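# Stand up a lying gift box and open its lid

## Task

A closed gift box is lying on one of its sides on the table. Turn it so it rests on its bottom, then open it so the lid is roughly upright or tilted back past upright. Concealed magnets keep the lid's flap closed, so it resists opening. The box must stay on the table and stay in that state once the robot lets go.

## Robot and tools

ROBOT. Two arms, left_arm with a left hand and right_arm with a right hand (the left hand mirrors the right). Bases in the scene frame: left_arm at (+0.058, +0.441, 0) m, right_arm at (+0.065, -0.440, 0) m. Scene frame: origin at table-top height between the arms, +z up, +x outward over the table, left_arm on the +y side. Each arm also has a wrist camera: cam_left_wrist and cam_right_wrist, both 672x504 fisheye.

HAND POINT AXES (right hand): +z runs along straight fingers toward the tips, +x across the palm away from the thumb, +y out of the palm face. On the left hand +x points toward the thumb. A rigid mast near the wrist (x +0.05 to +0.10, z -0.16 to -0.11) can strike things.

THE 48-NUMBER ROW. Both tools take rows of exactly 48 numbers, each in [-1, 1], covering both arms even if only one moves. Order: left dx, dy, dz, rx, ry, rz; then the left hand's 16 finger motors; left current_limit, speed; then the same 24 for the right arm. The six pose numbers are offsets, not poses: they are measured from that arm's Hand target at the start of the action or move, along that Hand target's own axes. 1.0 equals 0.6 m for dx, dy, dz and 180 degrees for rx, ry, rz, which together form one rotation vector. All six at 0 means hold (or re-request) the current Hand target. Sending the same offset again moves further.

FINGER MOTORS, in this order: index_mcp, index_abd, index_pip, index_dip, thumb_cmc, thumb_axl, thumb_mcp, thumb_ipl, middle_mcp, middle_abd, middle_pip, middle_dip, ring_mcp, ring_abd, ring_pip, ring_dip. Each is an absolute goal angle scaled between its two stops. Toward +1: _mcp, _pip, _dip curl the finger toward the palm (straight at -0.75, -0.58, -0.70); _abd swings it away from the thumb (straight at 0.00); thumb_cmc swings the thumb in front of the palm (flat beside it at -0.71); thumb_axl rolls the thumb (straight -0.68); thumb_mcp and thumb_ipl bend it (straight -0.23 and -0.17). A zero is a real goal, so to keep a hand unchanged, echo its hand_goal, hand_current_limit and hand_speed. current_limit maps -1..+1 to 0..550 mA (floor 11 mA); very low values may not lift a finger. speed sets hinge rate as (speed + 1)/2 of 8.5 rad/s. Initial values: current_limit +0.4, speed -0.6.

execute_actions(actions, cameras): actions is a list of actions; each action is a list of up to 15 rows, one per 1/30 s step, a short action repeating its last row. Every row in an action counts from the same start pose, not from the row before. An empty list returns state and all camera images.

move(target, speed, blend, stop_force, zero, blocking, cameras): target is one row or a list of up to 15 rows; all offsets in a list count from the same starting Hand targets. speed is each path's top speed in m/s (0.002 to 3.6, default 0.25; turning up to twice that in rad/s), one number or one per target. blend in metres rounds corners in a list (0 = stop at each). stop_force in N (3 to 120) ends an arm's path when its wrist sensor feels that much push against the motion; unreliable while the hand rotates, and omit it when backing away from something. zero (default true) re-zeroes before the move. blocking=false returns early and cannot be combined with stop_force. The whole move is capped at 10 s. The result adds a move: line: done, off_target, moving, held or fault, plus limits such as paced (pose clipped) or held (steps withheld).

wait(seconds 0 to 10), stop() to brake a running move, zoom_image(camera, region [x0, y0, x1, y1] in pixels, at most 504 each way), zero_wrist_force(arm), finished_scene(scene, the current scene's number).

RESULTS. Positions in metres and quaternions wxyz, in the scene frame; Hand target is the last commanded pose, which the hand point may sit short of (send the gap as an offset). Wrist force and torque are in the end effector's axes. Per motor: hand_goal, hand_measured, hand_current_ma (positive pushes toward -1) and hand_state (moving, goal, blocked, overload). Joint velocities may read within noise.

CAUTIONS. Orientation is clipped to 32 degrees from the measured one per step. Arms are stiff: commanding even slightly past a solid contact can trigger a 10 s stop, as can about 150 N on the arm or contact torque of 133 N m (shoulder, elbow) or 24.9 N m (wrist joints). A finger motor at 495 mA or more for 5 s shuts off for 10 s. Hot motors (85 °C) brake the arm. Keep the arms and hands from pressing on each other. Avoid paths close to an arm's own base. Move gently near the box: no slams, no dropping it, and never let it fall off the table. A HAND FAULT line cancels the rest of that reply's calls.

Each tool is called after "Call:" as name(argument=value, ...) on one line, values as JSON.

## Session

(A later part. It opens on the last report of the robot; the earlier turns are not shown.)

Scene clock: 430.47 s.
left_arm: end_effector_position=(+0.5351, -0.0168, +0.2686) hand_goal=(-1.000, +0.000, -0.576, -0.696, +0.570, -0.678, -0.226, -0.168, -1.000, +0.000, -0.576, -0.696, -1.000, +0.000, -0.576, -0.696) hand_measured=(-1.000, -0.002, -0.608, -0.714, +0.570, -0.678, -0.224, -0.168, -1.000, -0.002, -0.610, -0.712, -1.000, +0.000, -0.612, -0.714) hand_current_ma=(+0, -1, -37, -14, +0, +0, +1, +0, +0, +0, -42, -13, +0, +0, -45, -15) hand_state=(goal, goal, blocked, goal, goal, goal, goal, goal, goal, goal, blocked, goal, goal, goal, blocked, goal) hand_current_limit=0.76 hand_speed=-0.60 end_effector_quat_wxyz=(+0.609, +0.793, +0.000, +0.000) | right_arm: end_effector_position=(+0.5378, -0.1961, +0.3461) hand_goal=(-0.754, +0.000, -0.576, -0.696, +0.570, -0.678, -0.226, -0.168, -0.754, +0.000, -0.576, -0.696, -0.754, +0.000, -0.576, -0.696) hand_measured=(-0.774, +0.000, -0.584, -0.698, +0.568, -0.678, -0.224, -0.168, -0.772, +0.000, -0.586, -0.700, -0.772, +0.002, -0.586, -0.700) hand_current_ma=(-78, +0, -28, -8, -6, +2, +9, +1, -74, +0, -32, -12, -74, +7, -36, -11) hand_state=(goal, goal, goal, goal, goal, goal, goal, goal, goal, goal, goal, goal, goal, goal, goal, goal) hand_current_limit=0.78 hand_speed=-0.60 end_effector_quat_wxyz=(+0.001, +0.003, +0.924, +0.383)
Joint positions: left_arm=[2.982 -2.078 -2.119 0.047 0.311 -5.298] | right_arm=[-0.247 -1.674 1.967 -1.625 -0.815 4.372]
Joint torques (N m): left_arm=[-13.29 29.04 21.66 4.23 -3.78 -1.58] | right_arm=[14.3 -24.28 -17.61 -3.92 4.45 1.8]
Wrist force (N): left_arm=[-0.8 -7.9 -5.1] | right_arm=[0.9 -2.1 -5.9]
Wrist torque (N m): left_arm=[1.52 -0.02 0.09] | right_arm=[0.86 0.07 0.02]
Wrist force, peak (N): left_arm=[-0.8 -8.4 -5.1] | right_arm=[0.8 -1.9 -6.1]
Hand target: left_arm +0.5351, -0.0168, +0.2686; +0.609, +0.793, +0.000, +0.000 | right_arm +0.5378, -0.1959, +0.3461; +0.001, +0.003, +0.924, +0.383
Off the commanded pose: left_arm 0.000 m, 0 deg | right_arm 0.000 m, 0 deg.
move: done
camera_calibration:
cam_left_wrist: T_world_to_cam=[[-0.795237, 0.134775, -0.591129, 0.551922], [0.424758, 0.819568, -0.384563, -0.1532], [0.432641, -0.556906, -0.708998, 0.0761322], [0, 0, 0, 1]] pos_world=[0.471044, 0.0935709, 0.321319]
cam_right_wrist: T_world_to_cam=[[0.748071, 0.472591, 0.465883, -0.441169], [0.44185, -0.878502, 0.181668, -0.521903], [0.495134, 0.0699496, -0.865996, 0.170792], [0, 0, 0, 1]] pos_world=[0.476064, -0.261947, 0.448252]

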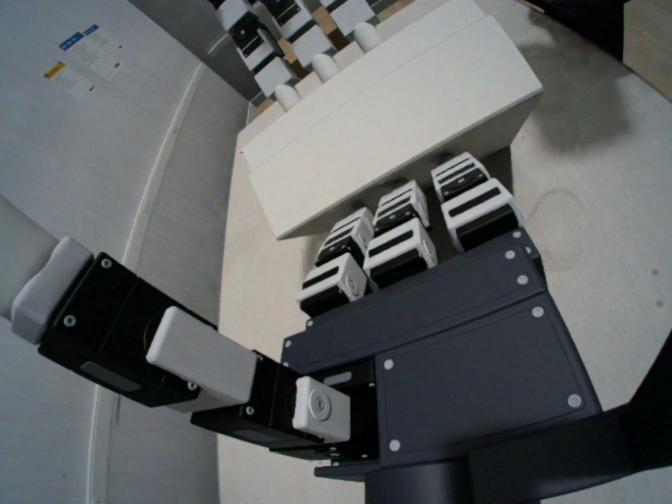

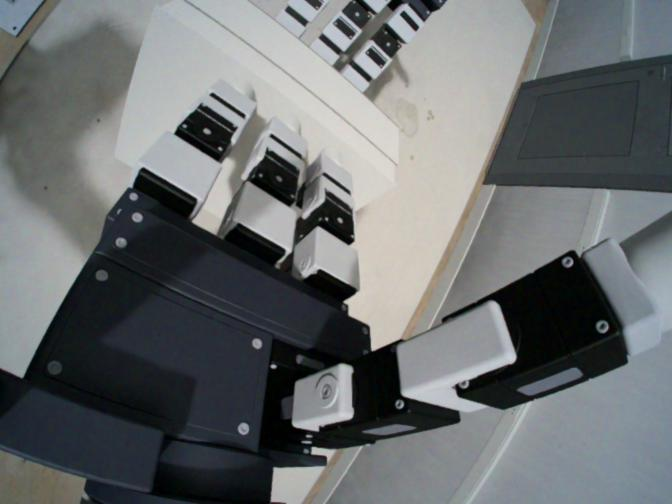

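Call:
move(target=[[0,-0.0437,-0.0342,0,0,0,-1,0,-0.576,-0.696,0.571,-0.678,-0.226,-0.168,-1,0,-0.576,-0.696,-1,0,-0.576,-0.696,0.76,-0.6,0,0,0,0,0,0,-0.754,0,-0.576,-0.696,0.571,-0.678,-0.226,-0.168,-0.754,0,-0.576,-0.696,-0.754,0,-0.576,-0.696,0.78,-0.6],[0,-0.0822,-0.0532,0,0,0,-1,0,-0.576,-0.696,0.571,-0.678,-0.226,-0.168,-1,0,-0.576,-0.696,-1,0,-0.576,-0.696,0.76,-0.6,0,0,0,0,0,0,-0.754,0,-0.576,-0.696,0.571,-0.678,-0.226,-0.168,-0.754,0,-0.576,-0.696,-0.754,0,-0.576,-0.696,0.78,-0.6]], speed=0.02, blend=[0.005,0], cameras=["all"])

Scene clock: 462.73 s.
left_arm: end_effector_position=(+0.5351, +0.0268, +0.2293) hand_goal=(-1.000, +0.000, -0.576, -0.696, +0.570, -0.678, -0.226, -0.168, -1.000, +0.000, -0.576, -0.696, -1.000, +0.000, -0.576, -0.696) hand_measured=(-1.000, -0.002, -0.582, -0.700, +0.570, -0.678, -0.224, -0.168, -1.000, -0.002, -0.582, -0.700, -1.000, +0.000, -0.584, -0.700) hand_current_ma=(+0, -1, -2, -1, +0, +0, +1, +0, +0, +0, -3, -1, +0, +0, -4, -1) hand_state=(goal, goal, goal, goal, goal, goal, goal, goal, goal, goal, goal, goal, goal, goal, goal, goal) hand_current_limit=0.76 hand_speed=-0.60 end_effector_quat_wxyz=(+0.609, +0.793, +0.000, +0.000) | right_arm: end_effector_position=(+0.5378, -0.1959, +0.3461) hand_goal=(-0.754, +0.000, -0.576, -0.696, +0.570, -0.678, -0.226, -0.168, -0.754, +0.000, -0.576, -0.696, -0.754, +0.000, -0.576, -0.696) hand_measured=(-0.770, +0.000, -0.582, -0.698, +0.568, -0.678, -0.224, -0.168, -0.766, +0.000, -0.582, -0.700, -0.768, +0.002, -0.582, -0.700) hand_current_ma=(-62, +0, -19, -8, -6, +2, +9, +1, -49, +0, -17, -10, -50, +7, -19, -10) hand_state=(goal, goal, goal, goal, goal, goal, goal, goal, goal, goal, goal, goal, goal, goal, goal, goal) hand_current_limit=0.78 hand_speed=-0.60 end_effector_quat_wxyz=(+0.001, +0.003, +0.924, +0.383)
Joint positions: left_arm=[3.073 -2.077 -2.202 -0.147 0.273 -5.01] | right_arm=[-0.246 -1.673 1.967 -1.625 -0.815 4.372]
Joint torques (N m): left_arm=[13.14 37.5 5.46 0.26 -3.6 2.1] | right_arm=[-10.72 -8.31 -21.81 -3.96 0.24 1.94]
Wrist force (N): left_arm=[-1.0 -1.0 0.0] | right_arm=[0.8 0.2 0.2]
Wrist torque (N m): left_arm=[0.38 0.15 -0.13] | right_arm=[0.16 -0.12 0.07]
Wrist force, peak (N): left_arm=[-0.9 -8.6 -5.4] | right_arm=[1.0 -2.2 -6.3]
Hand target: left_arm +0.5351, +0.0269, +0.2293; +0.609, +0.793, +0.000, +0.000 | right_arm +0.5378, -0.1959, +0.3461; +0.001, +0.003, +0.924, +0.383
Off the commanded pose: left_arm 0.000 m, 0 deg | right_arm 0.000 m, 0 deg.
move: done
camera_calibration:
cam_left_wrist: T_world_to_cam=[[-0.795296, 0.134661, -0.591076, 0.522856], [0.424648, 0.819587, -0.384644, -0.203892], [0.432642, -0.556905, -0.708998, 0.0724932], [0, 0, 0, 1]] pos_world=[0.471043, 0.137071, 0.282019]
cam_right_wrist: T_world_to_cam=[[0.748071, 0.472591, 0.465883, -0.441217], [0.44185, -0.878502, 0.181668, -0.521815], [0.495134, 0.0699496, -0.865996, 0.170785], [0, 0, 0, 1]] pos_world=[0.476064, -0.261847, 0.448252]

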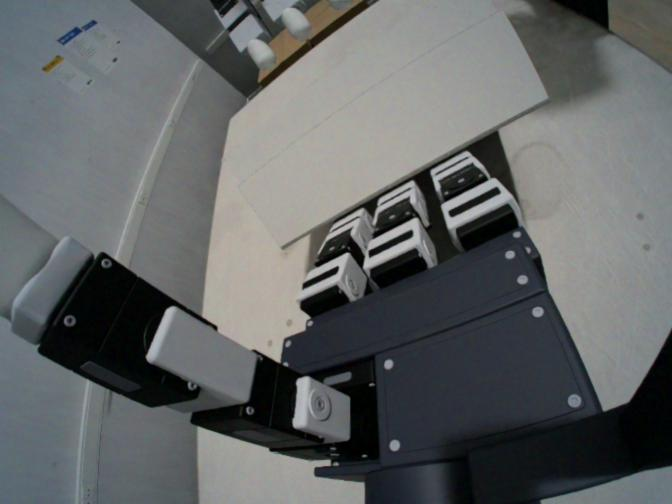

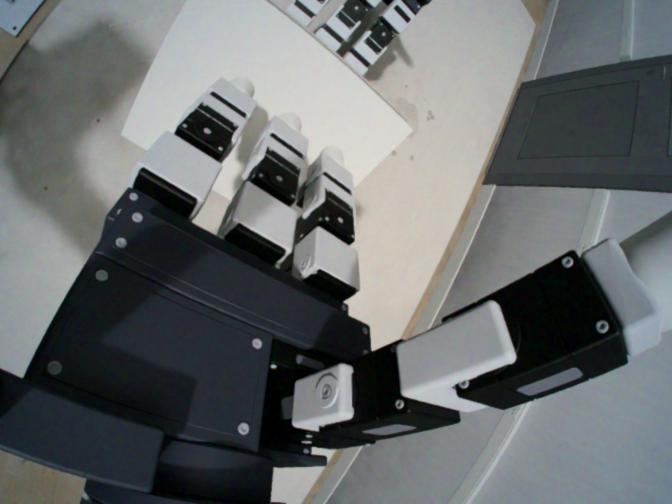

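Call:
move(target=[[0,-0.041,-0.0121,0,0,0,-1,0,-0.576,-0.696,0.571,-0.678,-0.226,-0.168,-1,0,-0.576,-0.696,-1,0,-0.576,-0.696,0.76,-0.6,0,0,0,0,0,0,-0.754,0,-0.576,-0.696,0.571,-0.678,-0.226,-0.168,-0.754,0,-0.576,-0.696,-0.754,0,-0.576,-0.696,0.78,-0.6],[0,-0.0936,-0.0446,0,0,0,-1,0,-0.576,-0.696,0.571,-0.678,-0.226,-0.168,-1,0,-0.576,-0.696,-1,0,-0.576,-0.696,0.76,-0.6,0,0,0,0,0,0,-0.754,0,-0.576,-0.696,0.571,-0.678,-0.226,-0.168,-0.754,0,-0.576,-0.696,-0.754,0,-0.576,-0.696,0.78,-0.6]], speed=0.02, blend=[0.005,0], cameras=["all"])

Scene clock: 477.63 s.
left_arm: end_effector_position=(+0.5351, +0.0672, +0.1820) hand_goal=(-1.000, +0.000, -0.576, -0.696, +0.570, -0.678, -0.226, -0.168, -1.000, +0.000, -0.576, -0.696, -1.000, +0.000, -0.576, -0.696) hand_measured=(-1.000, -0.002, -0.582, -0.700, +0.570, -0.678, -0.224, -0.168, -1.000, -0.002, -0.582, -0.700, -1.000, +0.000, -0.584, -0.700) hand_current_ma=(+0, -1, -2, -1, +0, +0, +1, +0, +0, +0, -3, -1, +0, +0, -4, -1) hand_state=(goal, goal, goal, goal, goal, goal, goal, goal, goal, goal, goal, goal, goal, goal, goal, goal) hand_current_limit=0.76 hand_speed=-0.60 end_effector_quat_wxyz=(+0.609, +0.793, +0.000, +0.000) | right_arm: end_effector_position=(+0.5378, -0.1959, +0.3461) hand_goal=(-0.754, +0.000, -0.576, -0.696, +0.570, -0.678, -0.226, -0.168, -0.754, +0.000, -0.576, -0.696, -0.754, +0.000, -0.576, -0.696) hand_measured=(-0.770, +0.000, -0.582, -0.698, +0.568, -0.678, -0.224, -0.168, -0.766, +0.000, -0.582, -0.700, -0.768, +0.002, -0.582, -0.700) hand_current_ma=(-62, +0, -19, -8, -6, +2, +9, +1, -49, +0, -17, -10, -50, +7, -19, -10) hand_state=(goal, goal, goal, goal, goal, goal, goal, goal, goal, goal, goal, goal, goal, goal, goal, goal) hand_current_limit=0.78 hand_speed=-0.60 end_effector_quat_wxyz=(+0.001, +0.003, +0.924, +0.383)
Joint positions: left_arm=[3.161 -2.1 -2.25 -0.394 0.262 -4.68] | right_arm=[-0.246 -1.673 1.967 -1.625 -0.815 4.372]
Joint torques (N m): left_arm=[13.63 36.86 13.22 0.16 -0.75 2] | right_arm=[-11.15 -15.54 -15.64 -3.98 0.05 1.93]
Wrist force (N): left_arm=[-1.1 -1.7 0.2] | right_arm=[0.9 0.1 0.2]
Wrist torque (N m): left_arm=[0.32 0.14 -0.12] | right_arm=[0.15 -0.13 0.07]
Wrist force, peak (N): left_arm=[-1.3 -0.9 -1.6] | right_arm=[1.1 0.2 0.4]
Hand target: left_arm +0.5351, +0.0672, +0.1820; +0.609, +0.793, +0.000, +0.000 | right_arm +0.5378, -0.1959, +0.3461; +0.001, +0.003, +0.924, +0.383
Off the commanded pose: left_arm 0.000 m, 0 deg | right_arm 0.000 m, 0 deg.
move: done
camera_calibration:
cam_left_wrist: T_world_to_cam=[[-0.79533, 0.134595, -0.591046, 0.489419], [0.424583, 0.819599, -0.384691, -0.255196], [0.432643, -0.556904, -0.708998, 0.0613852], [0, 0, 0, 1]] pos_world=[0.471043, 0.17747, 0.234619]
cam_right_wrist: T_world_to_cam=[[0.748071, 0.472591, 0.465883, -0.441217], [0.44185, -0.878502, 0.181668, -0.521815], [0.495134, 0.0699496, -0.865996, 0.170785], [0, 0, 0, 1]] pos_world=[0.476064, -0.261847, 0.448252]

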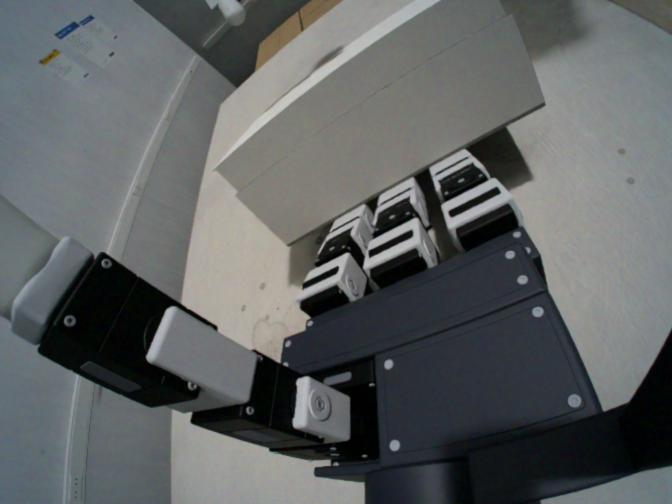

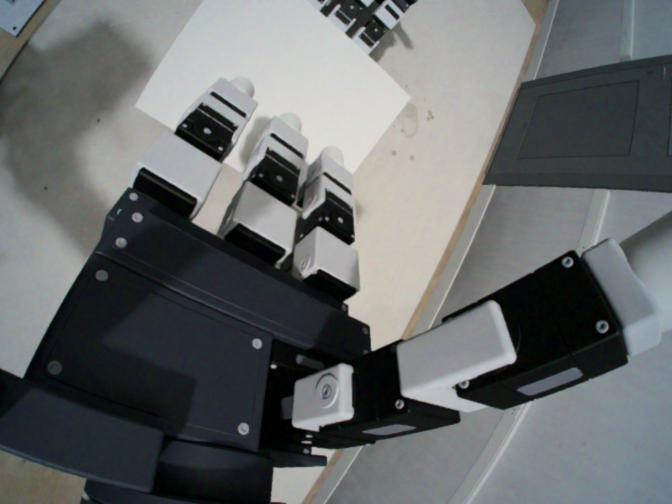

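Call:
move(target=[[0,-0.0461,-0.0285,0,0,0,-1,0,-0.576,-0.696,0.571,-0.678,-0.226,-0.168,-1,0,-0.576,-0.696,-1,0,-0.576,-0.696,0.76,-0.6,0,0,0,0,0,0,-0.754,0,-0.576,-0.696,0.571,-0.678,-0.226,-0.168,-0.754,0,-0.576,-0.696,-0.754,0,-0.576,-0.696,0.78,-0.6],[0,-0.0596,-0.079,0,0,0,-1,0,-0.576,-0.696,0.571,-0.678,-0.226,-0.168,-1,0,-0.576,-0.696,-1,0,-0.576,-0.696,0.76,-0.6,0,0,0,0,0,0,-0.754,0,-0.576,-0.696,0.571,-0.678,-0.226,-0.168,-0.754,0,-0.576,-0.696,-0.754,0,-0.576,-0.696,0.78,-0.6]], speed=[0.02,0.02], cameras=["all"])

Scene clock: 491.07 s.
left_arm: end_effector_position=(+0.5351, +0.1222, +0.1597) hand_goal=(-1.000, +0.000, -0.576, -0.696, +0.570, -0.678, -0.226, -0.168, -1.000, +0.000, -0.576, -0.696, -1.000, +0.000, -0.576, -0.696) hand_measured=(-1.000, -0.002, -0.582, -0.700, +0.570, -0.678, -0.224, -0.168, -1.000, -0.002, -0.582, -0.700, -1.000, +0.000, -0.584, -0.700) hand_current_ma=(+0, -1, -2, -1, +0, +0, +1, +0, +0, +0, -3, -1, +0, +0, -4, -1) hand_state=(goal, goal, goal, goal, goal, goal, goal, goal, goal, goal, goal, goal, goal, goal, goal, goal) hand_current_limit=0.76 hand_speed=-0.60 end_effector_quat_wxyz=(+0.609, +0.793, +0.000, +0.000) | right_arm: end_effector_position=(+0.5378, -0.1959, +0.3461) hand_goal=(-0.754, +0.000, -0.576, -0.696, +0.570, -0.678, -0.226, -0.168, -0.754, +0.000, -0.576, -0.696, -0.754, +0.000, -0.576, -0.696) hand_measured=(-0.770, +0.000, -0.582, -0.698, +0.568, -0.678, -0.224, -0.168, -0.766, +0.000, -0.582, -0.700, -0.768, +0.002, -0.582, -0.700) hand_current_ma=(-62, +0, -19, -8, -6, +2, +9, +1, -49, +0, -17, -10, -50, +7, -19, -10) hand_state=(goal, goal, goal, goal, goal, goal, goal, goal, goal, goal, goal, goal, goal, goal, goal, goal) hand_current_limit=0.78 hand_speed=-0.60 end_effector_quat_wxyz=(+0.001, +0.003, +0.924, +0.383)
Joint positions: left_arm=[3.283 -2.046 -2.255 -0.866 0.292 -4.241] | right_arm=[-0.246 -1.673 1.967 -1.625 -0.815 4.372]
Joint torques (N m): left_arm=[13.41 35.52 19.09 -0.24 -0.54 2.13] | right_arm=[-11.36 -24.17 -15.73 -3.92 0.11 1.77]
Wrist force (N): left_arm=[-1.0 -1.2 0.3] | right_arm=[0.7 0.2 0.3]
Wrist torque (N m): left_arm=[0.36 0.16 -0.11] | right_arm=[0.14 -0.11 0.06]
Wrist force, peak (N): left_arm=[-1.4 -1.7 0.0] | right_arm=[1.1 0.4 0.4]
Hand target: left_arm +0.5351, +0.1223, +0.1597; +0.609, +0.793, +0.000, +0.000 | right_arm +0.5378, -0.1959, +0.3461; +0.001, +0.003, +0.924, +0.383
Off the commanded pose: left_arm 0.000 m, 0 deg | right_arm 0.000 m, 0 deg.
move: done
camera_calibration:
cam_left_wrist: T_world_to_cam=[[-0.795248, 0.134663, -0.591141, 0.468941], [0.424631, 0.81965, -0.384529, -0.308926], [0.432747, -0.556812, -0.709007, 0.0761633], [0, 0, 0, 1]] pos_world=[0.471144, 0.232471, 0.212419]
cam_right_wrist: T_world_to_cam=[[0.748071, 0.472591, 0.465883, -0.441217], [0.44185, -0.878502, 0.181668, -0.521815], [0.495134, 0.0699496, -0.865996, 0.170785], [0, 0, 0, 1]] pos_world=[0.476064, -0.261847, 0.448252]

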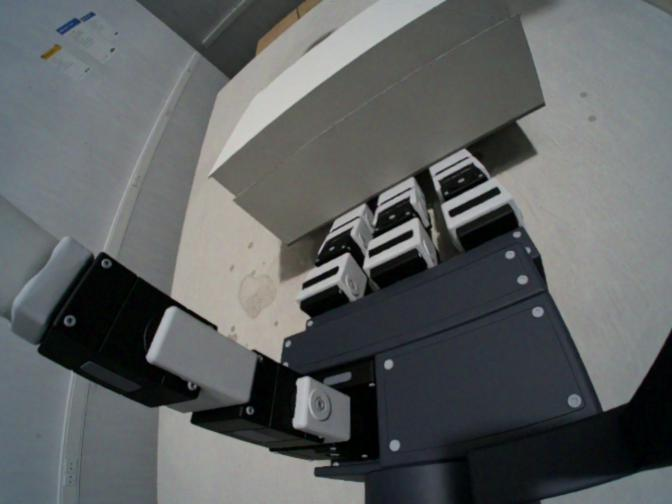

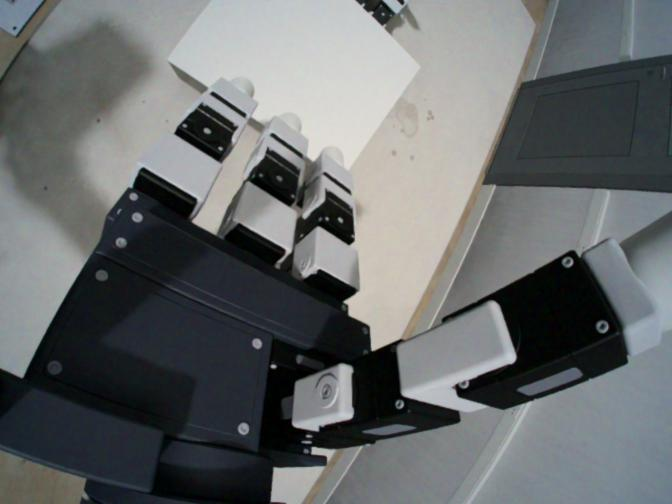

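Call:
move(target=[0,0,0,0,0,0,-1,0,-0.576,-0.696,0.571,-0.678,-0.226,-0.168,-1,0,-0.576,-0.696,-1,0,-0.576,-0.696,0.76,-0.6,0,-0.0295,0.159,0,0,0,-0.754,0,-0.576,-0.696,0.571,-0.678,-0.226,-0.168,-0.754,0,-0.576,-0.696,-0.754,0,-0.576,-0.696,0.78,-0.6], speed=0.15)

Call:
move(target=[0,0,0,0,0,0,-1,0,-0.576,-0.696,0.571,-0.678,-0.226,-0.168,-1,0,-0.576,-0.696,-1,0,-0.576,-0.696,0.76,-0.6,0,-0.055,0.055,0,0,0,-0.754,0,-0.576,-0.696,0.571,-0.678,-0.226,-0.168,-0.754,0,-0.576,-0.696,-0.754,0,-0.576,-0.696,0.78,-0.6], speed=0.015, stop_force=6, cameras=["all"])

Scene clock: 506.07 s.
left_arm: end_effector_position=(+0.5351, +0.1223, +0.1597) hand_goal=(-1.000, +0.000, -0.576, -0.696, +0.570, -0.678, -0.226, -0.168, -1.000, +0.000, -0.576, -0.696, -1.000, +0.000, -0.576, -0.696) hand_measured=(-1.000, -0.002, -0.582, -0.700, +0.570, -0.678, -0.224, -0.168, -1.000, -0.002, -0.582, -0.700, -1.000, +0.000, -0.584, -0.700) hand_current_ma=(+0, -1, -2, -1, +0, +0, +1, +0, +0, +0, -3, -1, +0, +0, -4, -1) hand_state=(goal, goal, goal, goal, goal, goal, goal, goal, goal, goal, goal, goal, goal, goal, goal, goal) hand_current_limit=0.76 hand_speed=-0.60 end_effector_quat_wxyz=(+0.609, +0.793, +0.000, +0.000) | right_arm: end_effector_position=(+0.5381, -0.1410, +0.2662) hand_goal=(-0.754, +0.000, -0.576, -0.696, +0.570, -0.678, -0.226, -0.168, -0.754, +0.000, -0.576, -0.696, -0.754, +0.000, -0.576, -0.696) hand_measured=(-0.770, +0.000, -0.582, -0.698, +0.568, -0.678, -0.224, -0.168, -0.766, +0.000, -0.582, -0.700, -0.766, +0.002, -0.582, -0.700) hand_current_ma=(-61, +0, -19, -8, -6, +2, +9, +1, -48, +0, -17, -10, -49, +7, -19, -10) hand_state=(goal, goal, goal, goal, goal, goal, goal, goal, goal, goal, goal, goal, goal, goal, goal, goal) hand_current_limit=0.78 hand_speed=-0.60 end_effector_quat_wxyz=(+0.001, +0.003, +0.924, +0.383) end_effector_velocity=(+0.001, +0.000, +0.000) end_effector_angular_velocity=(-0.001, -0.003, +0.000)
Joint positions: left_arm=[3.284 -2.046 -2.255 -0.866 0.293 -4.24] | right_arm=[-0.121 -1.563 2.119 -2.007 -0.792 4.543]
Joint velocities: left_arm=[within noise] | right_arm=[0.001 0.001 0 -0.006 -0.001 0.001]
Joint torques (N m): left_arm=[13.48 35.6 18.69 -0.31 -0.47 1.91] | right_arm=[10.99 -6.73 -13.15 -4.59 3.84 1.71]
Wrist force (N): left_arm=[-0.9 -1.4 0.0] | right_arm=[0.9 0.3 0.1]
Wrist torque (N m): left_arm=[0.38 0.14 -0.10] | right_arm=[0.19 -0.15 0.04]
Wrist force, peak (N): left_arm=[-1.1 -1.8 0.1] | right_arm=[1.1 0.1 1.0]
Hand target: left_arm +0.5351, +0.1223, +0.1597; +0.609, +0.793, +0.000, +0.000 | right_arm +0.5381, -0.1410, +0.2661; +0.001, +0.003, +0.924, +0.383
Off the commanded pose: left_arm 0.000 m, 0 deg | right_arm 0.000 m, 0 deg.
move: done

Scene clock: 508.43 s.
left_arm: end_effector_position=(+0.5351, +0.1223, +0.1597) hand_goal=(-1.000, +0.000, -0.576, -0.696, +0.570, -0.678, -0.226, -0.168, -1.000, +0.000, -0.576, -0.696, -1.000, +0.000, -0.576, -0.696) hand_measured=(-1.000, -0.002, -0.590, -0.700, +0.570, -0.678, -0.224, -0.168, -1.000, +0.000, -0.592, -0.700, -1.000, +0.000, -0.594, -0.700) hand_current_ma=(+0, +0, -10, -1, +0, +0, +1, +0, +0, +0, -12, -1, +0, +0, -14, -1) hand_state=(goal, goal, goal, goal, goal, goal, goal, goal, goal, goal, goal, goal, goal, goal, goal, goal) hand_current_limit=0.76 hand_speed=-0.60 end_effector_quat_wxyz=(+0.609, +0.793, +0.000, +0.000) | right_arm: end_effector_position=(+0.5381, -0.1410, +0.2490) hand_goal=(-0.754, +0.000, -0.576, -0.696, +0.570, -0.678, -0.226, -0.168, -0.754, +0.000, -0.576, -0.696, -0.754, +0.000, -0.576, -0.696) hand_measured=(-0.762, +0.000, -0.580, -0.698, +0.568, -0.678, -0.224, -0.168, -0.762, +0.000, -0.578, -0.698, -0.762, +0.002, -0.580, -0.698) hand_current_ma=(-31, +0, -15, -8, -6, +2, +9, +1, -26, +0, -9, -8, -28, +5, -11, -9) hand_state=(goal, goal, goal, goal, goal, goal, goal, goal, goal, goal, goal, goal, goal, goal, goal, goal) hand_current_limit=0.78 hand_speed=-0.60 end_effector_quat_wxyz=(+0.001, +0.003, +0.924, +0.383)
Joint positions: left_arm=[3.284 -2.046 -2.255 -0.866 0.293 -4.24] | right_arm=[-0.121 -1.536 2.145 -2.059 -0.792 4.543]
Joint torques (N m): left_arm=[1.43 35.6 18.78 0.46 -3.42 2.08] | right_arm=[11.45 -36.39 -24.74 0.35 1.51 0.29]
Wrist force (N): left_arm=[-1.4 -2.8 -2.4] | right_arm=[0.7 0.2 -1.9]
Wrist torque (N m): left_arm=[0.69 0.00 -0.12] | right_arm=[0.39 -0.20 0.05]
Wrist force, peak (N): left_arm=[-1.5 -6.6 -4.3] | right_arm=[1.1 1.1 -10.6]
Hand target: left_arm +0.5351, +0.1223, +0.1597; +0.609, +0.793, +0.000, +0.000 | right_arm +0.5381, -0.1410, +0.2490; +0.001, +0.003, +0.924, +0.383 (not the last commanded pose)
Off the commanded pose: left_arm 0.000 m, 0 deg | right_arm 0.030 m, 0 deg.
move: contact (right_arm)
camera_calibration:
cam_left_wrist: T_world_to_cam=[[-0.795276, 0.134588, -0.59112, 0.468953], [0.424602, 0.819616, -0.384634, -0.308963], [0.432724, -0.556881, -0.708967, 0.0762372], [0, 0, 0, 1]] pos_world=[0.471144, 0.23257, 0.212419]
cam_right_wrist: T_world_to_cam=[[0.74805, 0.472632, 0.465876, -0.422296], [0.441886, -0.878479, 0.18169, -0.456073], [0.495135, 0.0699503, -0.865996, 0.0827375], [0, 0, 0, 1]] pos_world=[0.476464, -0.206847, 0.351252]

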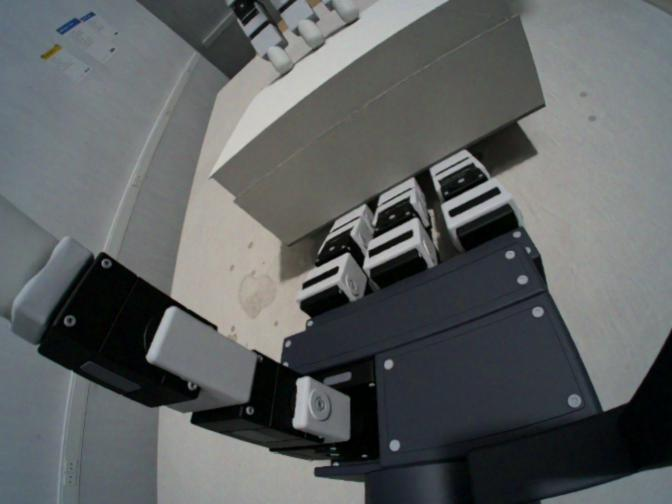

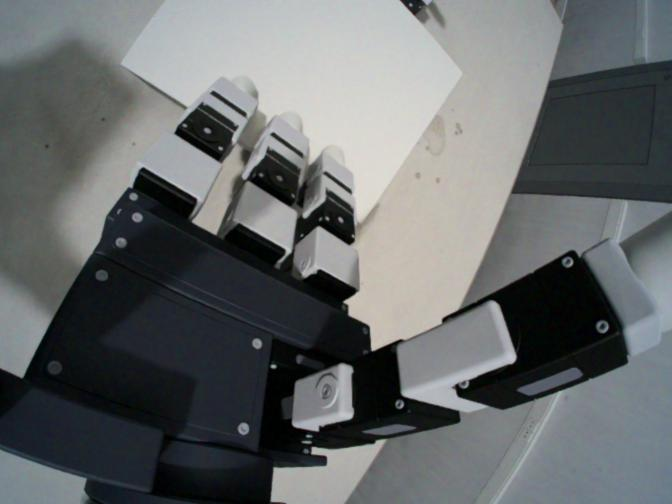

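Call:
move(target=[0,-0.0216,-0.0805,0,0,0,-1,0,-0.576,-0.696,0.571,-0.678,-0.226,-0.168,-1,0,-0.576,-0.696,-1,0,-0.576,-0.696,0.76,-0.6,0,-0.0024,0.0024,0,0,0,-0.754,0,-0.576,-0.696,0.571,-0.678,-0.226,-0.168,-0.754,0,-0.576,-0.696,-0.754,0,-0.576,-0.696,0.78,-0.6], speed=0.02, cameras=["all"])

Scene clock: 516.00 s.
left_arm: end_effector_position=(+0.5351, +0.1722, +0.1597) hand_goal=(-1.000, +0.000, -0.576, -0.696, +0.570, -0.678, -0.226, -0.168, -1.000, +0.000, -0.576, -0.696, -1.000, +0.000, -0.576, -0.696) hand_measured=(-1.000, -0.002, -0.588, -0.700, +0.570, -0.678, -0.224, -0.168, -1.000, +0.000, -0.588, -0.700, -1.000, +0.000, -0.590, -0.700) hand_current_ma=(+0, +0, -7, -1, +0, +0, +1, +0, +0, +0, -9, -1, +0, +0, -10, -1) hand_state=(goal, goal, goal, goal, goal, goal, goal, goal, goal, goal, goal, goal, goal, goal, goal, goal) hand_current_limit=0.76 hand_speed=-0.60 end_effector_quat_wxyz=(+0.609, +0.793, +0.000, +0.000) | right_arm: end_effector_position=(+0.5381, -0.1410, +0.2470) hand_goal=(-0.754, +0.000, -0.576, -0.696, +0.570, -0.678, -0.226, -0.168, -0.754, +0.000, -0.576, -0.696, -0.754, +0.000, -0.576, -0.696) hand_measured=(-0.762, +0.000, -0.580, -0.698, +0.568, -0.678, -0.224, -0.168, -0.762, +0.000, -0.578, -0.698, -0.762, +0.002, -0.580, -0.698) hand_current_ma=(-31, +0, -10, -7, -6, +2, +9, +1, -26, +0, -9, -8, -28, +5, -11, -9) hand_state=(goal, goal, goal, goal, goal, goal, goal, goal, goal, goal, goal, goal, goal, goal, goal, goal) hand_current_limit=0.78 hand_speed=-0.60 end_effector_quat_wxyz=(+0.001, +0.003, +0.924, +0.383)
Joint positions: left_arm=[3.396 -1.997 -2.223 -1.224 0.356 -3.948] | right_arm=[-0.121 -1.533 2.148 -2.065 -0.792 4.543]
Joint torques (N m): left_arm=[15.21 33.98 20.59 -0.92 -0.06 1.91] | right_arm=[10.93 -7.38 -13.42 -4.71 1.3 1.92]
Wrist force (N): left_arm=[-1.2 -1.6 0.3] | right_arm=[0.9 0.5 0.1]
Wrist torque (N m): left_arm=[0.32 0.16 -0.20] | right_arm=[0.22 -0.16 0.07]
Wrist force, peak (N): left_arm=[-1.8 -3.0 -2.5] | right_arm=[0.8 0.4 -2.5]
Hand target: left_arm +0.5351, +0.1723, +0.1597; +0.609, +0.793, +0.000, +0.000 | right_arm +0.5381, -0.1410, +0.2470; +0.001, +0.003, +0.924, +0.383
Off the commanded pose: left_arm 0.000 m, 0 deg | right_arm 0.000 m, 0 deg.
move: done
camera_calibration:
cam_left_wrist: T_world_to_cam=[[-0.795281, 0.134596, -0.59111, 0.462235], [0.424567, 0.819661, -0.384575, -0.349871], [0.432748, -0.556811, -0.709007, 0.104003], [0, 0, 0, 1]] pos_world=[0.471144, 0.282471, 0.212419]
cam_right_wrist: T_world_to_cam=[[0.74805, 0.472632, 0.465876, -0.421318], [0.441886, -0.878479, 0.18169, -0.455691], [0.495135, 0.0699503, -0.865996, 0.0809189], [0, 0, 0, 1]] pos_world=[0.476464, -0.206847, 0.349152]

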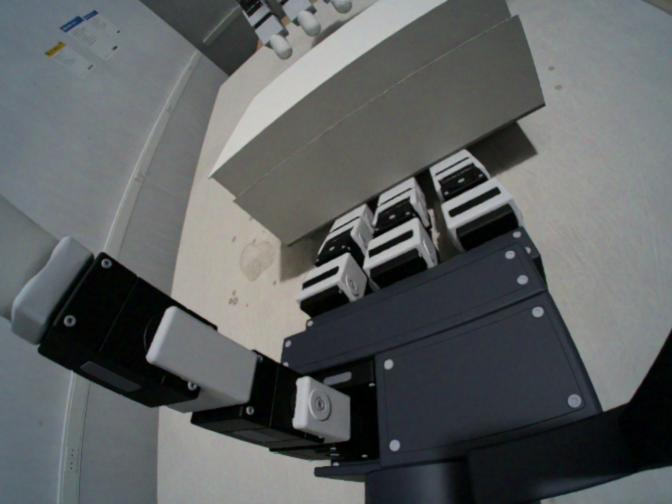

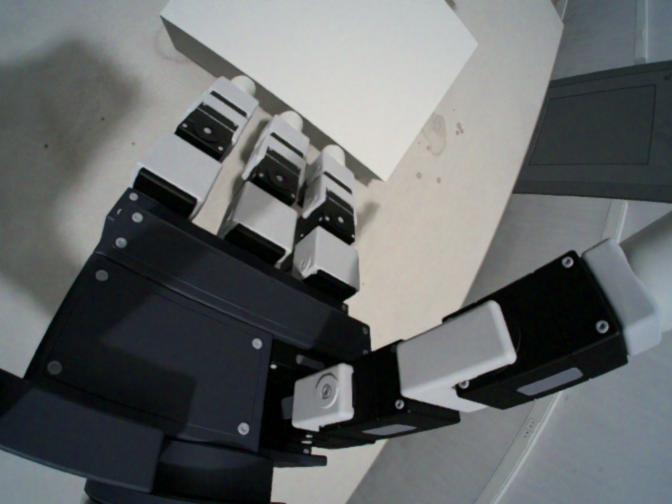

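Call:
move(target=[0,0,0,0,0,0,-1,0,-0.576,-0.696,0.571,-0.678,-0.226,-0.168,-1,0,-0.576,-0.696,-1,0,-0.576,-0.696,0.76,-0.6,0,0.0648,0.0295,0,0,0,-0.754,0,-0.576,-0.696,0.571,-0.678,-0.226,-0.168,-0.754,0,-0.576,-0.696,-0.754,0,-0.576,-0.696,0.78,-0.6], speed=0.08)

Call:
move(target=[0,0,0,0,0,0,-1,0,-0.576,-0.696,0.571,-0.678,-0.226,-0.168,-1,0,-0.576,-0.696,-1,0,-0.576,-0.696,0.76,-0.6,0,-0.045,0.055,0,0,0,-0.754,0,-0.576,-0.696,0.571,-0.678,-0.226,-0.168,-0.754,0,-0.576,-0.696,-0.754,0,-0.576,-0.696,0.78,-0.6], speed=0.015, stop_force=14, cameras=["all"])

Scene clock: 538.80 s.
left_arm: end_effector_position=(+0.5351, +0.1723, +0.1597) hand_goal=(-1.000, +0.000, -0.576, -0.696, +0.570, -0.678, -0.226, -0.168, -1.000, +0.000, -0.576, -0.696, -1.000, +0.000, -0.576, -0.696) hand_measured=(-1.000, -0.002, -0.588, -0.700, +0.570, -0.678, -0.224, -0.168, -1.000, +0.000, -0.588, -0.700, -1.000, +0.000, -0.590, -0.700) hand_current_ma=(+0, +0, -7, -1, +0, +0, +1, +0, +0, +0, -9, -1, +0, +0, -10, -1) hand_state=(goal, goal, goal, goal, goal, goal, goal, goal, goal, goal, goal, goal, goal, goal, goal, goal) hand_current_limit=0.76 hand_speed=-0.60 end_effector_quat_wxyz=(+0.609, +0.793, +0.000, +0.000) | right_arm: end_effector_position=(+0.5384, -0.1011, +0.2619) hand_goal=(-0.754, +0.000, -0.576, -0.696, +0.570, -0.678, -0.226, -0.168, -0.754, +0.000, -0.576, -0.696, -0.754, +0.000, -0.576, -0.696) hand_measured=(-0.762, +0.000, -0.580, -0.698, +0.568, -0.678, -0.224, -0.168, -0.762, +0.000, -0.578, -0.698, -0.762, +0.002, -0.580, -0.698) hand_current_ma=(-31, +0, -10, -7, -6, +2, +9, +1, -26, +0, -9, -8, -28, +5, -11, -9) hand_state=(goal, goal, goal, goal, goal, goal, goal, goal, goal, goal, goal, goal, goal, goal, goal, goal) hand_current_limit=0.78 hand_speed=-0.60 end_effector_quat_wxyz=(+0.001, +0.003, +0.924, +0.383)
Joint positions: left_arm=[3.396 -1.997 -2.223 -1.225 0.356 -3.948] | right_arm=[-0.031 -1.524 2.119 -2.136 -0.786 4.67]
Joint torques (N m): left_arm=[13.5 29.26 20.46 -0.81 -0.18 2.04] | right_arm=[12.41 -9.24 -25.73 -4.77 2.14 1.84]
Wrist force (N): left_arm=[-1.2 -1.2 0.2] | right_arm=[0.7 0.7 0.1]
Wrist torque (N m): left_arm=[0.37 0.16 -0.21] | right_arm=[0.23 -0.14 0.03]
Wrist force, peak (N): left_arm=[-1.2 -1.8 0.3] | right_arm=[0.7 0.8 0.6]
Hand target: left_arm +0.5351, +0.1723, +0.1597; +0.609, +0.793, +0.000, +0.000 | right_arm +0.5384, -0.1010, +0.2620; +0.001, +0.003, +0.924, +0.383
Off the commanded pose: left_arm 0.000 m, 0 deg | right_arm 0.000 m, 0 deg.
move: done

Scene clock: 541.20 s.
left_arm: end_effector_position=(+0.5352, +0.1723, +0.1597) hand_goal=(-1.000, +0.000, -0.576, -0.696, +0.570, -0.678, -0.226, -0.168, -1.000, +0.000, -0.576, -0.696, -1.000, +0.000, -0.576, -0.696) hand_measured=(-1.000, -0.002, -0.600, -0.702, +0.570, -0.678, -0.224, -0.168, -1.000, +0.000, -0.602, -0.702, -1.000, +0.000, -0.604, -0.702) hand_current_ma=(+0, +0, -25, -2, +0, +0, +1, +0, +0, +0, -28, -2, +0, +0, -30, -3) hand_state=(goal, goal, blocked, goal, goal, goal, goal, goal, goal, goal, blocked, goal, goal, goal, blocked, goal) hand_current_limit=0.76 hand_speed=-0.60 end_effector_quat_wxyz=(+0.609, +0.793, +0.000, +0.000) | right_arm: end_effector_position=(+0.5384, -0.0994, +0.2459) hand_goal=(-0.754, +0.000, -0.576, -0.696, +0.570, -0.678, -0.226, -0.168, -0.754, +0.000, -0.576, -0.696, -0.754, +0.000, -0.576, -0.696) hand_measured=(-0.754, +0.000, -0.576, -0.698, +0.568, -0.678, -0.224, -0.168, -0.754, +0.000, -0.576, -0.698, -0.754, +0.002, -0.576, -0.698) hand_current_ma=(-1, +0, -2, -7, -6, +2, +9, +1, -1, +0, +0, -6, -2, +5, -2, -7) hand_state=(goal, goal, goal, goal, goal, goal, goal, goal, goal, goal, goal, goal, goal, goal, goal, goal) hand_current_limit=0.78 hand_speed=-0.60 end_effector_quat_wxyz=(+0.001, +0.003, +0.924, +0.383)
Joint positions: left_arm=[3.396 -1.997 -2.223 -1.225 0.356 -3.948] | right_arm=[-0.027 -1.496 2.14 -2.189 -0.786 4.676]
Joint torques (N m): left_arm=[-11.32 26.77 17.92 -0.9 -3.85 1.93] | right_arm=[-9.52 -34.95 -21.92 0.7 2.07 -0.46]
Wrist force (N): left_arm=[-1.5 -6.0 -5.2] | right_arm=[0.5 1.0 -9.0]
Wrist torque (N m): left_arm=[1.17 -0.06 -0.13] | right_arm=[0.87 0.02 0.02]
Wrist force, peak (N): left_arm=[-1.2 -10.2 -7.4] | right_arm=[1.3 2.8 -18.9]
Hand target: left_arm +0.5351, +0.1723, +0.1597; +0.609, +0.793, +0.000, +0.000 | right_arm +0.5384, -0.0994, +0.2459; +0.001, +0.003, +0.924, +0.383 (not the last commanded pose)
Off the commanded pose: left_arm 0.000 m, 0 deg | right_arm 0.026 m, 0 deg.
move: contact (right_arm)
camera_calibration:
cam_left_wrist: T_world_to_cam=[[-0.795281, 0.134596, -0.59111, 0.462222], [0.424567, 0.819661, -0.384575, -0.349953], [0.432748, -0.556811, -0.709007, 0.104059], [0, 0, 0, 1]] pos_world=[0.471144, 0.282571, 0.212419]
cam_right_wrist: T_world_to_cam=[[0.747879, 0.472762, 0.466018, -0.440637], [0.441956, -0.878409, 0.181858, -0.419159], [0.495331, 0.0699517, -0.865884, 0.0767755], [0, 0, 0, 1]] pos_world=[0.476764, -0.165247, 0.348051]

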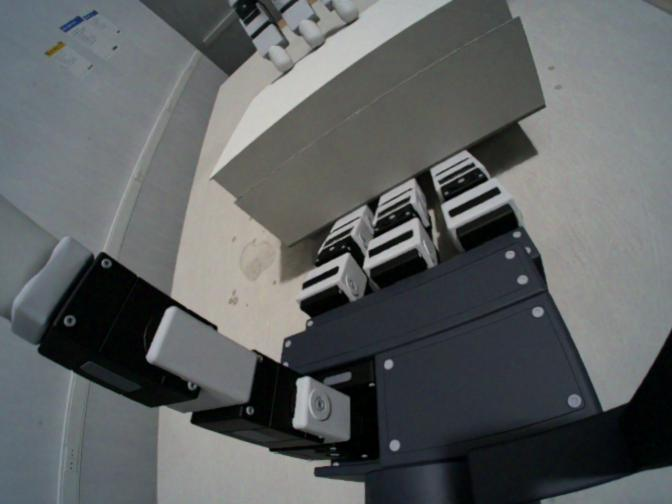

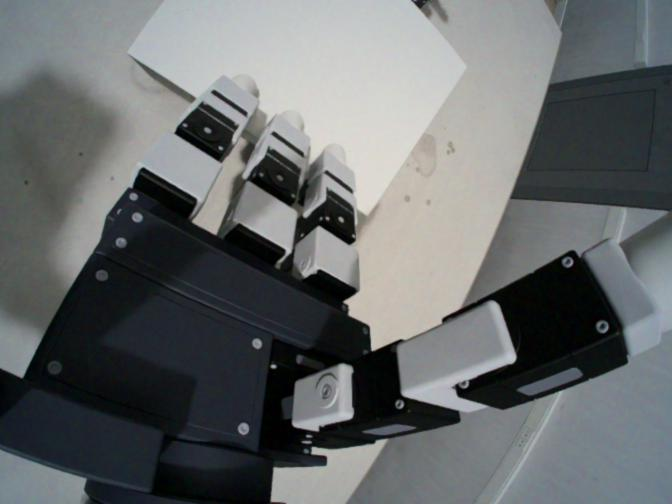

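Call:
move(target=[0,-0.0216,-0.0805,0,0,0,-1,0,-0.576,-0.696,0.571,-0.678,-0.226,-0.168,-1,0,-0.576,-0.696,-1,0,-0.576,-0.696,0.76,-0.6,0,0,0,0,0,0,-0.754,0,-0.576,-0.696,0.571,-0.678,-0.226,-0.168,-0.754,0,-0.576,-0.696,-0.754,0,-0.576,-0.696,0.78,-0.6], speed=0.03, cameras=["all"])

Scene clock: 548.37 s.
left_arm: end_effector_position=(+0.5352, +0.2222, +0.1597) hand_goal=(-1.000, +0.000, -0.576, -0.696, +0.570, -0.678, -0.226, -0.168, -1.000, +0.000, -0.576, -0.696, -1.000, +0.000, -0.576, -0.696) hand_measured=(-1.000, -0.002, -0.582, -0.700, +0.570, -0.678, -0.224, -0.168, -1.000, +0.000, -0.582, -0.700, -1.000, +0.000, -0.582, -0.700) hand_current_ma=(+0, +0, -2, -1, +0, +0, +1, +0, +0, +0, -3, -1, +0, +0, -3, -1) hand_state=(goal, goal, goal, goal, goal, goal, goal, goal, goal, goal, goal, goal, goal, goal, goal, goal) hand_current_limit=0.76 hand_speed=-0.60 end_effector_quat_wxyz=(+0.609, +0.793, +0.000, +0.000) | right_arm: end_effector_position=(+0.5384, -0.0994, +0.2459) hand_goal=(-0.754, +0.000, -0.576, -0.696, +0.570, -0.678, -0.226, -0.168, -0.754, +0.000, -0.576, -0.696, -0.754, +0.000, -0.576, -0.696) hand_measured=(-0.758, +0.000, -0.574, -0.696, +0.568, -0.678, -0.224, -0.168, -0.758, +0.000, -0.576, -0.696, -0.758, +0.002, -0.576, -0.696) hand_current_ma=(-13, +0, +3, +0, -6, +2, +9, +1, -10, +0, +3, +0, -10, +5, +2, -1) hand_state=(goal, goal, goal, goal, goal, goal, goal, goal, goal, goal, goal, goal, goal, goal, goal, goal) hand_current_limit=0.78 hand_speed=-0.60 end_effector_quat_wxyz=(+0.001, +0.003, +0.924, +0.383)
Joint positions: left_arm=[3.505 -1.985 -2.183 -1.455 0.437 -3.754] | right_arm=[-0.027 -1.496 2.14 -2.189 -0.786 4.676]
Joint torques (N m): left_arm=[13.41 21.52 20.65 -1.34 0.37 1.91] | right_arm=[-10.77 -34.56 -22.25 -4.47 1.74 -0.38]
Wrist force (N): left_arm=[-1.2 0.1 -0.6] | right_arm=[0.6 0.4 0.3]
Wrist torque (N m): left_arm=[0.41 0.11 -0.23] | right_arm=[0.18 -0.13 0.01]
Wrist force, peak (N): left_arm=[-1.6 -6.3 -5.1] | right_arm=[0.4 1.2 -9.5]
Hand target: left_arm +0.5352, +0.2223, +0.1597; +0.609, +0.793, +0.000, +0.000 | right_arm +0.5384, -0.0994, +0.2459; +0.001, +0.003, +0.924, +0.383
Off the commanded pose: left_arm 0.000 m, 0 deg | right_arm 0.000 m, 0 deg.
move: done
camera_calibration:
cam_left_wrist: T_world_to_cam=[[-0.795223, 0.13471, -0.591163, 0.455452], [0.424677, 0.819642, -0.384495, -0.390917], [0.432746, -0.556812, -0.709007, 0.131845], [0, 0, 0, 1]] pos_world=[0.471144, 0.332471, 0.212419]
cam_right_wrist: T_world_to_cam=[[0.747913, 0.472696, 0.466031, -0.440669], [0.4419, -0.878445, 0.181824, -0.419126], [0.49533, 0.0699506, -0.865884, 0.0767759], [0, 0, 0, 1]] pos_world=[0.476764, -0.165247, 0.348051]

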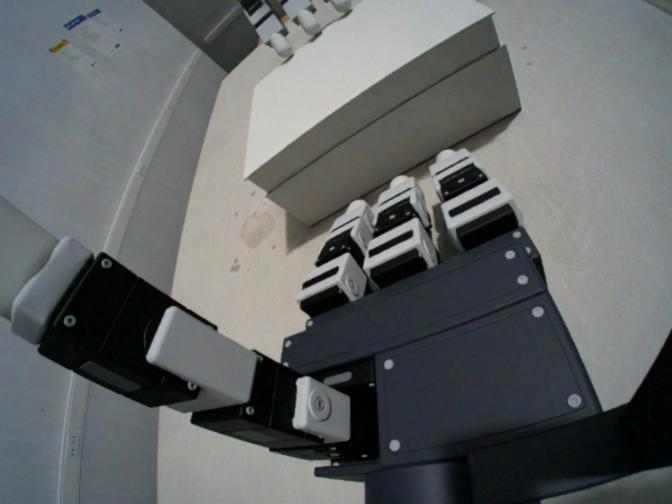

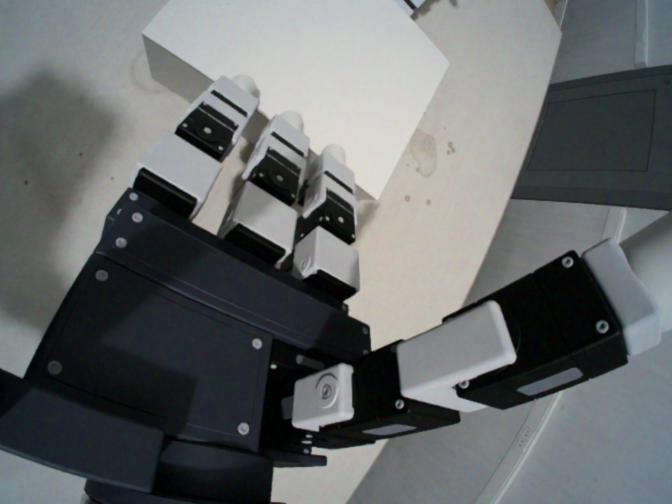

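Call:
move(target=[[0,0.037,-0.01,0,0,0,-1,0,-0.576,-0.696,0.571,-0.678,-0.226,-0.168,-1,0,-0.576,-0.696,-1,0,-0.576,-0.696,0.76,-0.6,0,0.0672,0.0295,0.111,0,0,-0.754,0,-0.576,-0.696,0.571,-0.678,-0.226,-0.168,-0.754,0,-0.576,-0.696,-0.754,0,-0.576,-0.696,0.78,-0.6]], speed=0.1)

Call:
move(target=[0,0.0215,0.0805,0,0,0,-1,0,-0.576,-0.696,0.571,-0.678,-0.226,-0.168,-1,0,-0.576,-0.696,-1,0,-0.576,-0.696,0.76,-0.6,0,0,0,0,0,0,-0.754,0,-0.576,-0.696,0.571,-0.678,-0.226,-0.168,-0.754,0,-0.576,-0.696,-0.754,0,-0.576,-0.696,0.78,-0.6], speed=0.012, stop_force=4, cameras=["all"])

Scene clock: 593.90 s.
left_arm: end_effector_position=(+0.5352, +0.2223, +0.1827) hand_goal=(-1.000, +0.000, -0.576, -0.696, +0.570, -0.678, -0.226, -0.168, -1.000, +0.000, -0.576, -0.696, -1.000, +0.000, -0.576, -0.696) hand_measured=(-1.000, -0.002, -0.582, -0.700, +0.570, -0.678, -0.224, -0.168, -1.000, +0.000, -0.582, -0.700, -1.000, +0.000, -0.582, -0.700) hand_current_ma=(+0, +0, -2, -1, +0, +0, +1, +0, +0, +0, -3, -1, +0, +0, -3, -1) hand_state=(goal, goal, goal, goal, goal, goal, goal, goal, goal, goal, goal, goal, goal, goal, goal, goal) hand_current_limit=0.76 hand_speed=-0.60 end_effector_quat_wxyz=(+0.609, +0.793, +0.000, +0.000) | right_arm: end_effector_position=(+0.5387, -0.0584, +0.2618) hand_goal=(-0.754, +0.000, -0.576, -0.696, +0.570, -0.678, -0.226, -0.168, -0.754, +0.000, -0.576, -0.696, -0.754, +0.000, -0.576, -0.696) hand_measured=(-0.758, +0.000, -0.574, -0.696, +0.568, -0.678, -0.224, -0.168, -0.758, +0.000, -0.576, -0.696, -0.758, +0.002, -0.576, -0.696) hand_current_ma=(-13, +0, +3, +0, -6, +2, +9, +1, -10, +0, +3, +0, -11, +5, +2, -1) hand_state=(goal, goal, goal, goal, goal, goal, goal, goal, goal, goal, goal, goal, goal, goal, goal, goal) hand_current_limit=0.78 hand_speed=-0.60 end_effector_quat_wxyz=(+0.001, +0.003, +0.976, +0.217)
Joint positions: left_arm=[3.506 -1.93 -2.172 -1.522 0.437 -3.754] | right_arm=[0.166 -1.523 1.946 -2.071 -1.14 4.897]
Joint torques (N m): left_arm=[13.33 32.91 21.14 -1.4 0.38 2.04] | right_arm=[11.9 -9.79 -29.56 -0.35 -1.35 2.08]
Wrist force (N): left_arm=[-1.8 0.0 -0.7] | right_arm=[0.7 0.2 0.0]
Wrist torque (N m): left_arm=[0.41 0.16 -0.25] | right_arm=[0.14 -0.14 0.02]
Wrist force, peak (N): left_arm=[-1.8 0.0 -0.7] | right_arm=[1.0 0.7 0.2]
Hand target: left_arm +0.5352, +0.2223, +0.1827; +0.609, +0.793, +0.000, +0.000 | right_arm +0.5387, -0.0584, +0.2619; +0.001, +0.003, +0.976, +0.217
Off the commanded pose: left_arm 0.000 m, 0 deg | right_arm 0.000 m, 0 deg.
move: done

Scene clock: 599.10 s.
left_arm: end_effector_position=(+0.5352, +0.1723, +0.1826) hand_goal=(-1.000, +0.000, -0.576, -0.696, +0.570, -0.678, -0.226, -0.168, -1.000, +0.000, -0.576, -0.696, -1.000, +0.000, -0.576, -0.696) hand_measured=(-1.000, -0.002, -0.582, -0.698, +0.570, -0.678, -0.224, -0.168, -1.000, +0.000, -0.582, -0.698, -1.000, +0.000, -0.582, -0.698) hand_current_ma=(+0, +0, -2, -1, +0, +0, +1, +0, +0, +0, -2, -1, +0, +0, -3, -1) hand_state=(goal, goal, goal, goal, goal, goal, goal, goal, goal, goal, goal, goal, goal, goal, goal, goal) hand_current_limit=0.76 hand_speed=-0.60 end_effector_quat_wxyz=(+0.609, +0.793, +0.000, +0.000) | right_arm: end_effector_position=(+0.5387, -0.0584, +0.2619) hand_goal=(-0.754, +0.000, -0.576, -0.696, +0.570, -0.678, -0.226, -0.168, -0.754, +0.000, -0.576, -0.696, -0.754, +0.000, -0.576, -0.696) hand_measured=(-0.758, +0.000, -0.574, -0.696, +0.568, -0.678, -0.224, -0.168, -0.758, +0.000, -0.576, -0.696, -0.758, +0.002, -0.576, -0.696) hand_current_ma=(-13, +0, +3, +0, -6, +2, +9, +1, -10, +0, +3, +0, -11, +5, +2, -1) hand_state=(goal, goal, goal, goal, goal, goal, goal, goal, goal, goal, goal, goal, goal, goal, goal, goal) hand_current_limit=0.78 hand_speed=-0.60 end_effector_quat_wxyz=(+0.001, +0.003, +0.976, +0.217)
Joint positions: left_arm=[3.396 -1.939 -2.214 -1.293 0.356 -3.947] | right_arm=[0.167 -1.523 1.946 -2.071 -1.14 4.897]
Joint torques (N m): left_arm=[-13.19 18.88 6.21 3.26 -2.79 -1.68] | right_arm=[11.53 -10.55 -27.5 -0.28 -1.09 1.85]
Wrist force (N): left_arm=[-1.5 0.0 -1.4] | right_arm=[0.7 0.3 -0.1]
Wrist torque (N m): left_arm=[0.43 0.09 -0.17] | right_arm=[0.16 -0.12 0.02]
Wrist force, peak (N): left_arm=[-1.4 0.0 -2.2] | right_arm=[1.0 0.0 -0.2]
Hand target: left_arm +0.5352, +0.1723, +0.1826; +0.609, +0.793, +0.000, +0.000 | right_arm +0.5387, -0.0584, +0.2619; +0.001, +0.003, +0.976, +0.217
Off the commanded pose: left_arm 0.000 m, 0 deg | right_arm 0.000 m, 0 deg.
move: done
camera_calibration:
cam_left_wrist: T_world_to_cam=[[-0.795242, 0.134654, -0.59115, 0.475733], [0.424666, 0.819604, -0.384587, -0.341174], [0.432723, -0.556881, -0.708967, 0.120317], [0, 0, 0, 1]] pos_world=[0.471144, 0.282571, 0.235319]
cam_right_wrist: T_world_to_cam=[[0.748798, 0.603248, 0.274579, -0.4105], [0.442829, -0.763578, 0.469947, -0.455408], [0.493157, -0.230304, -0.838902, 0.0642478], [0, 0, 0, 1]] pos_world=[0.477365, -0.0853097, 0.38063]

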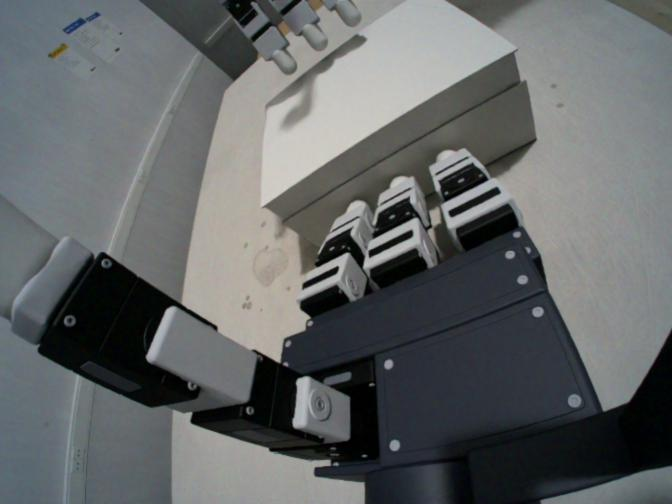

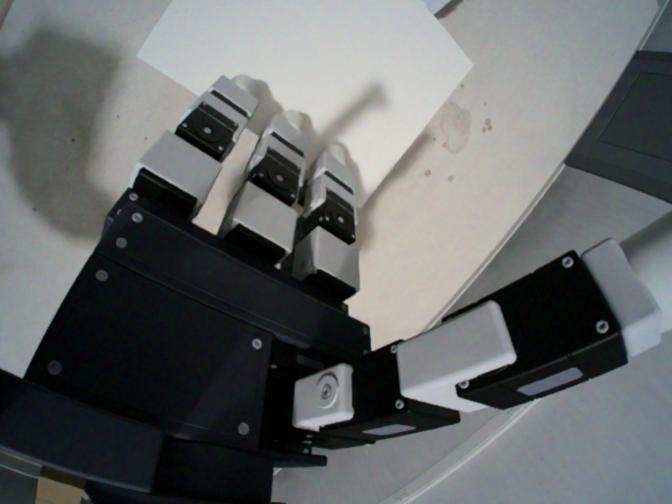

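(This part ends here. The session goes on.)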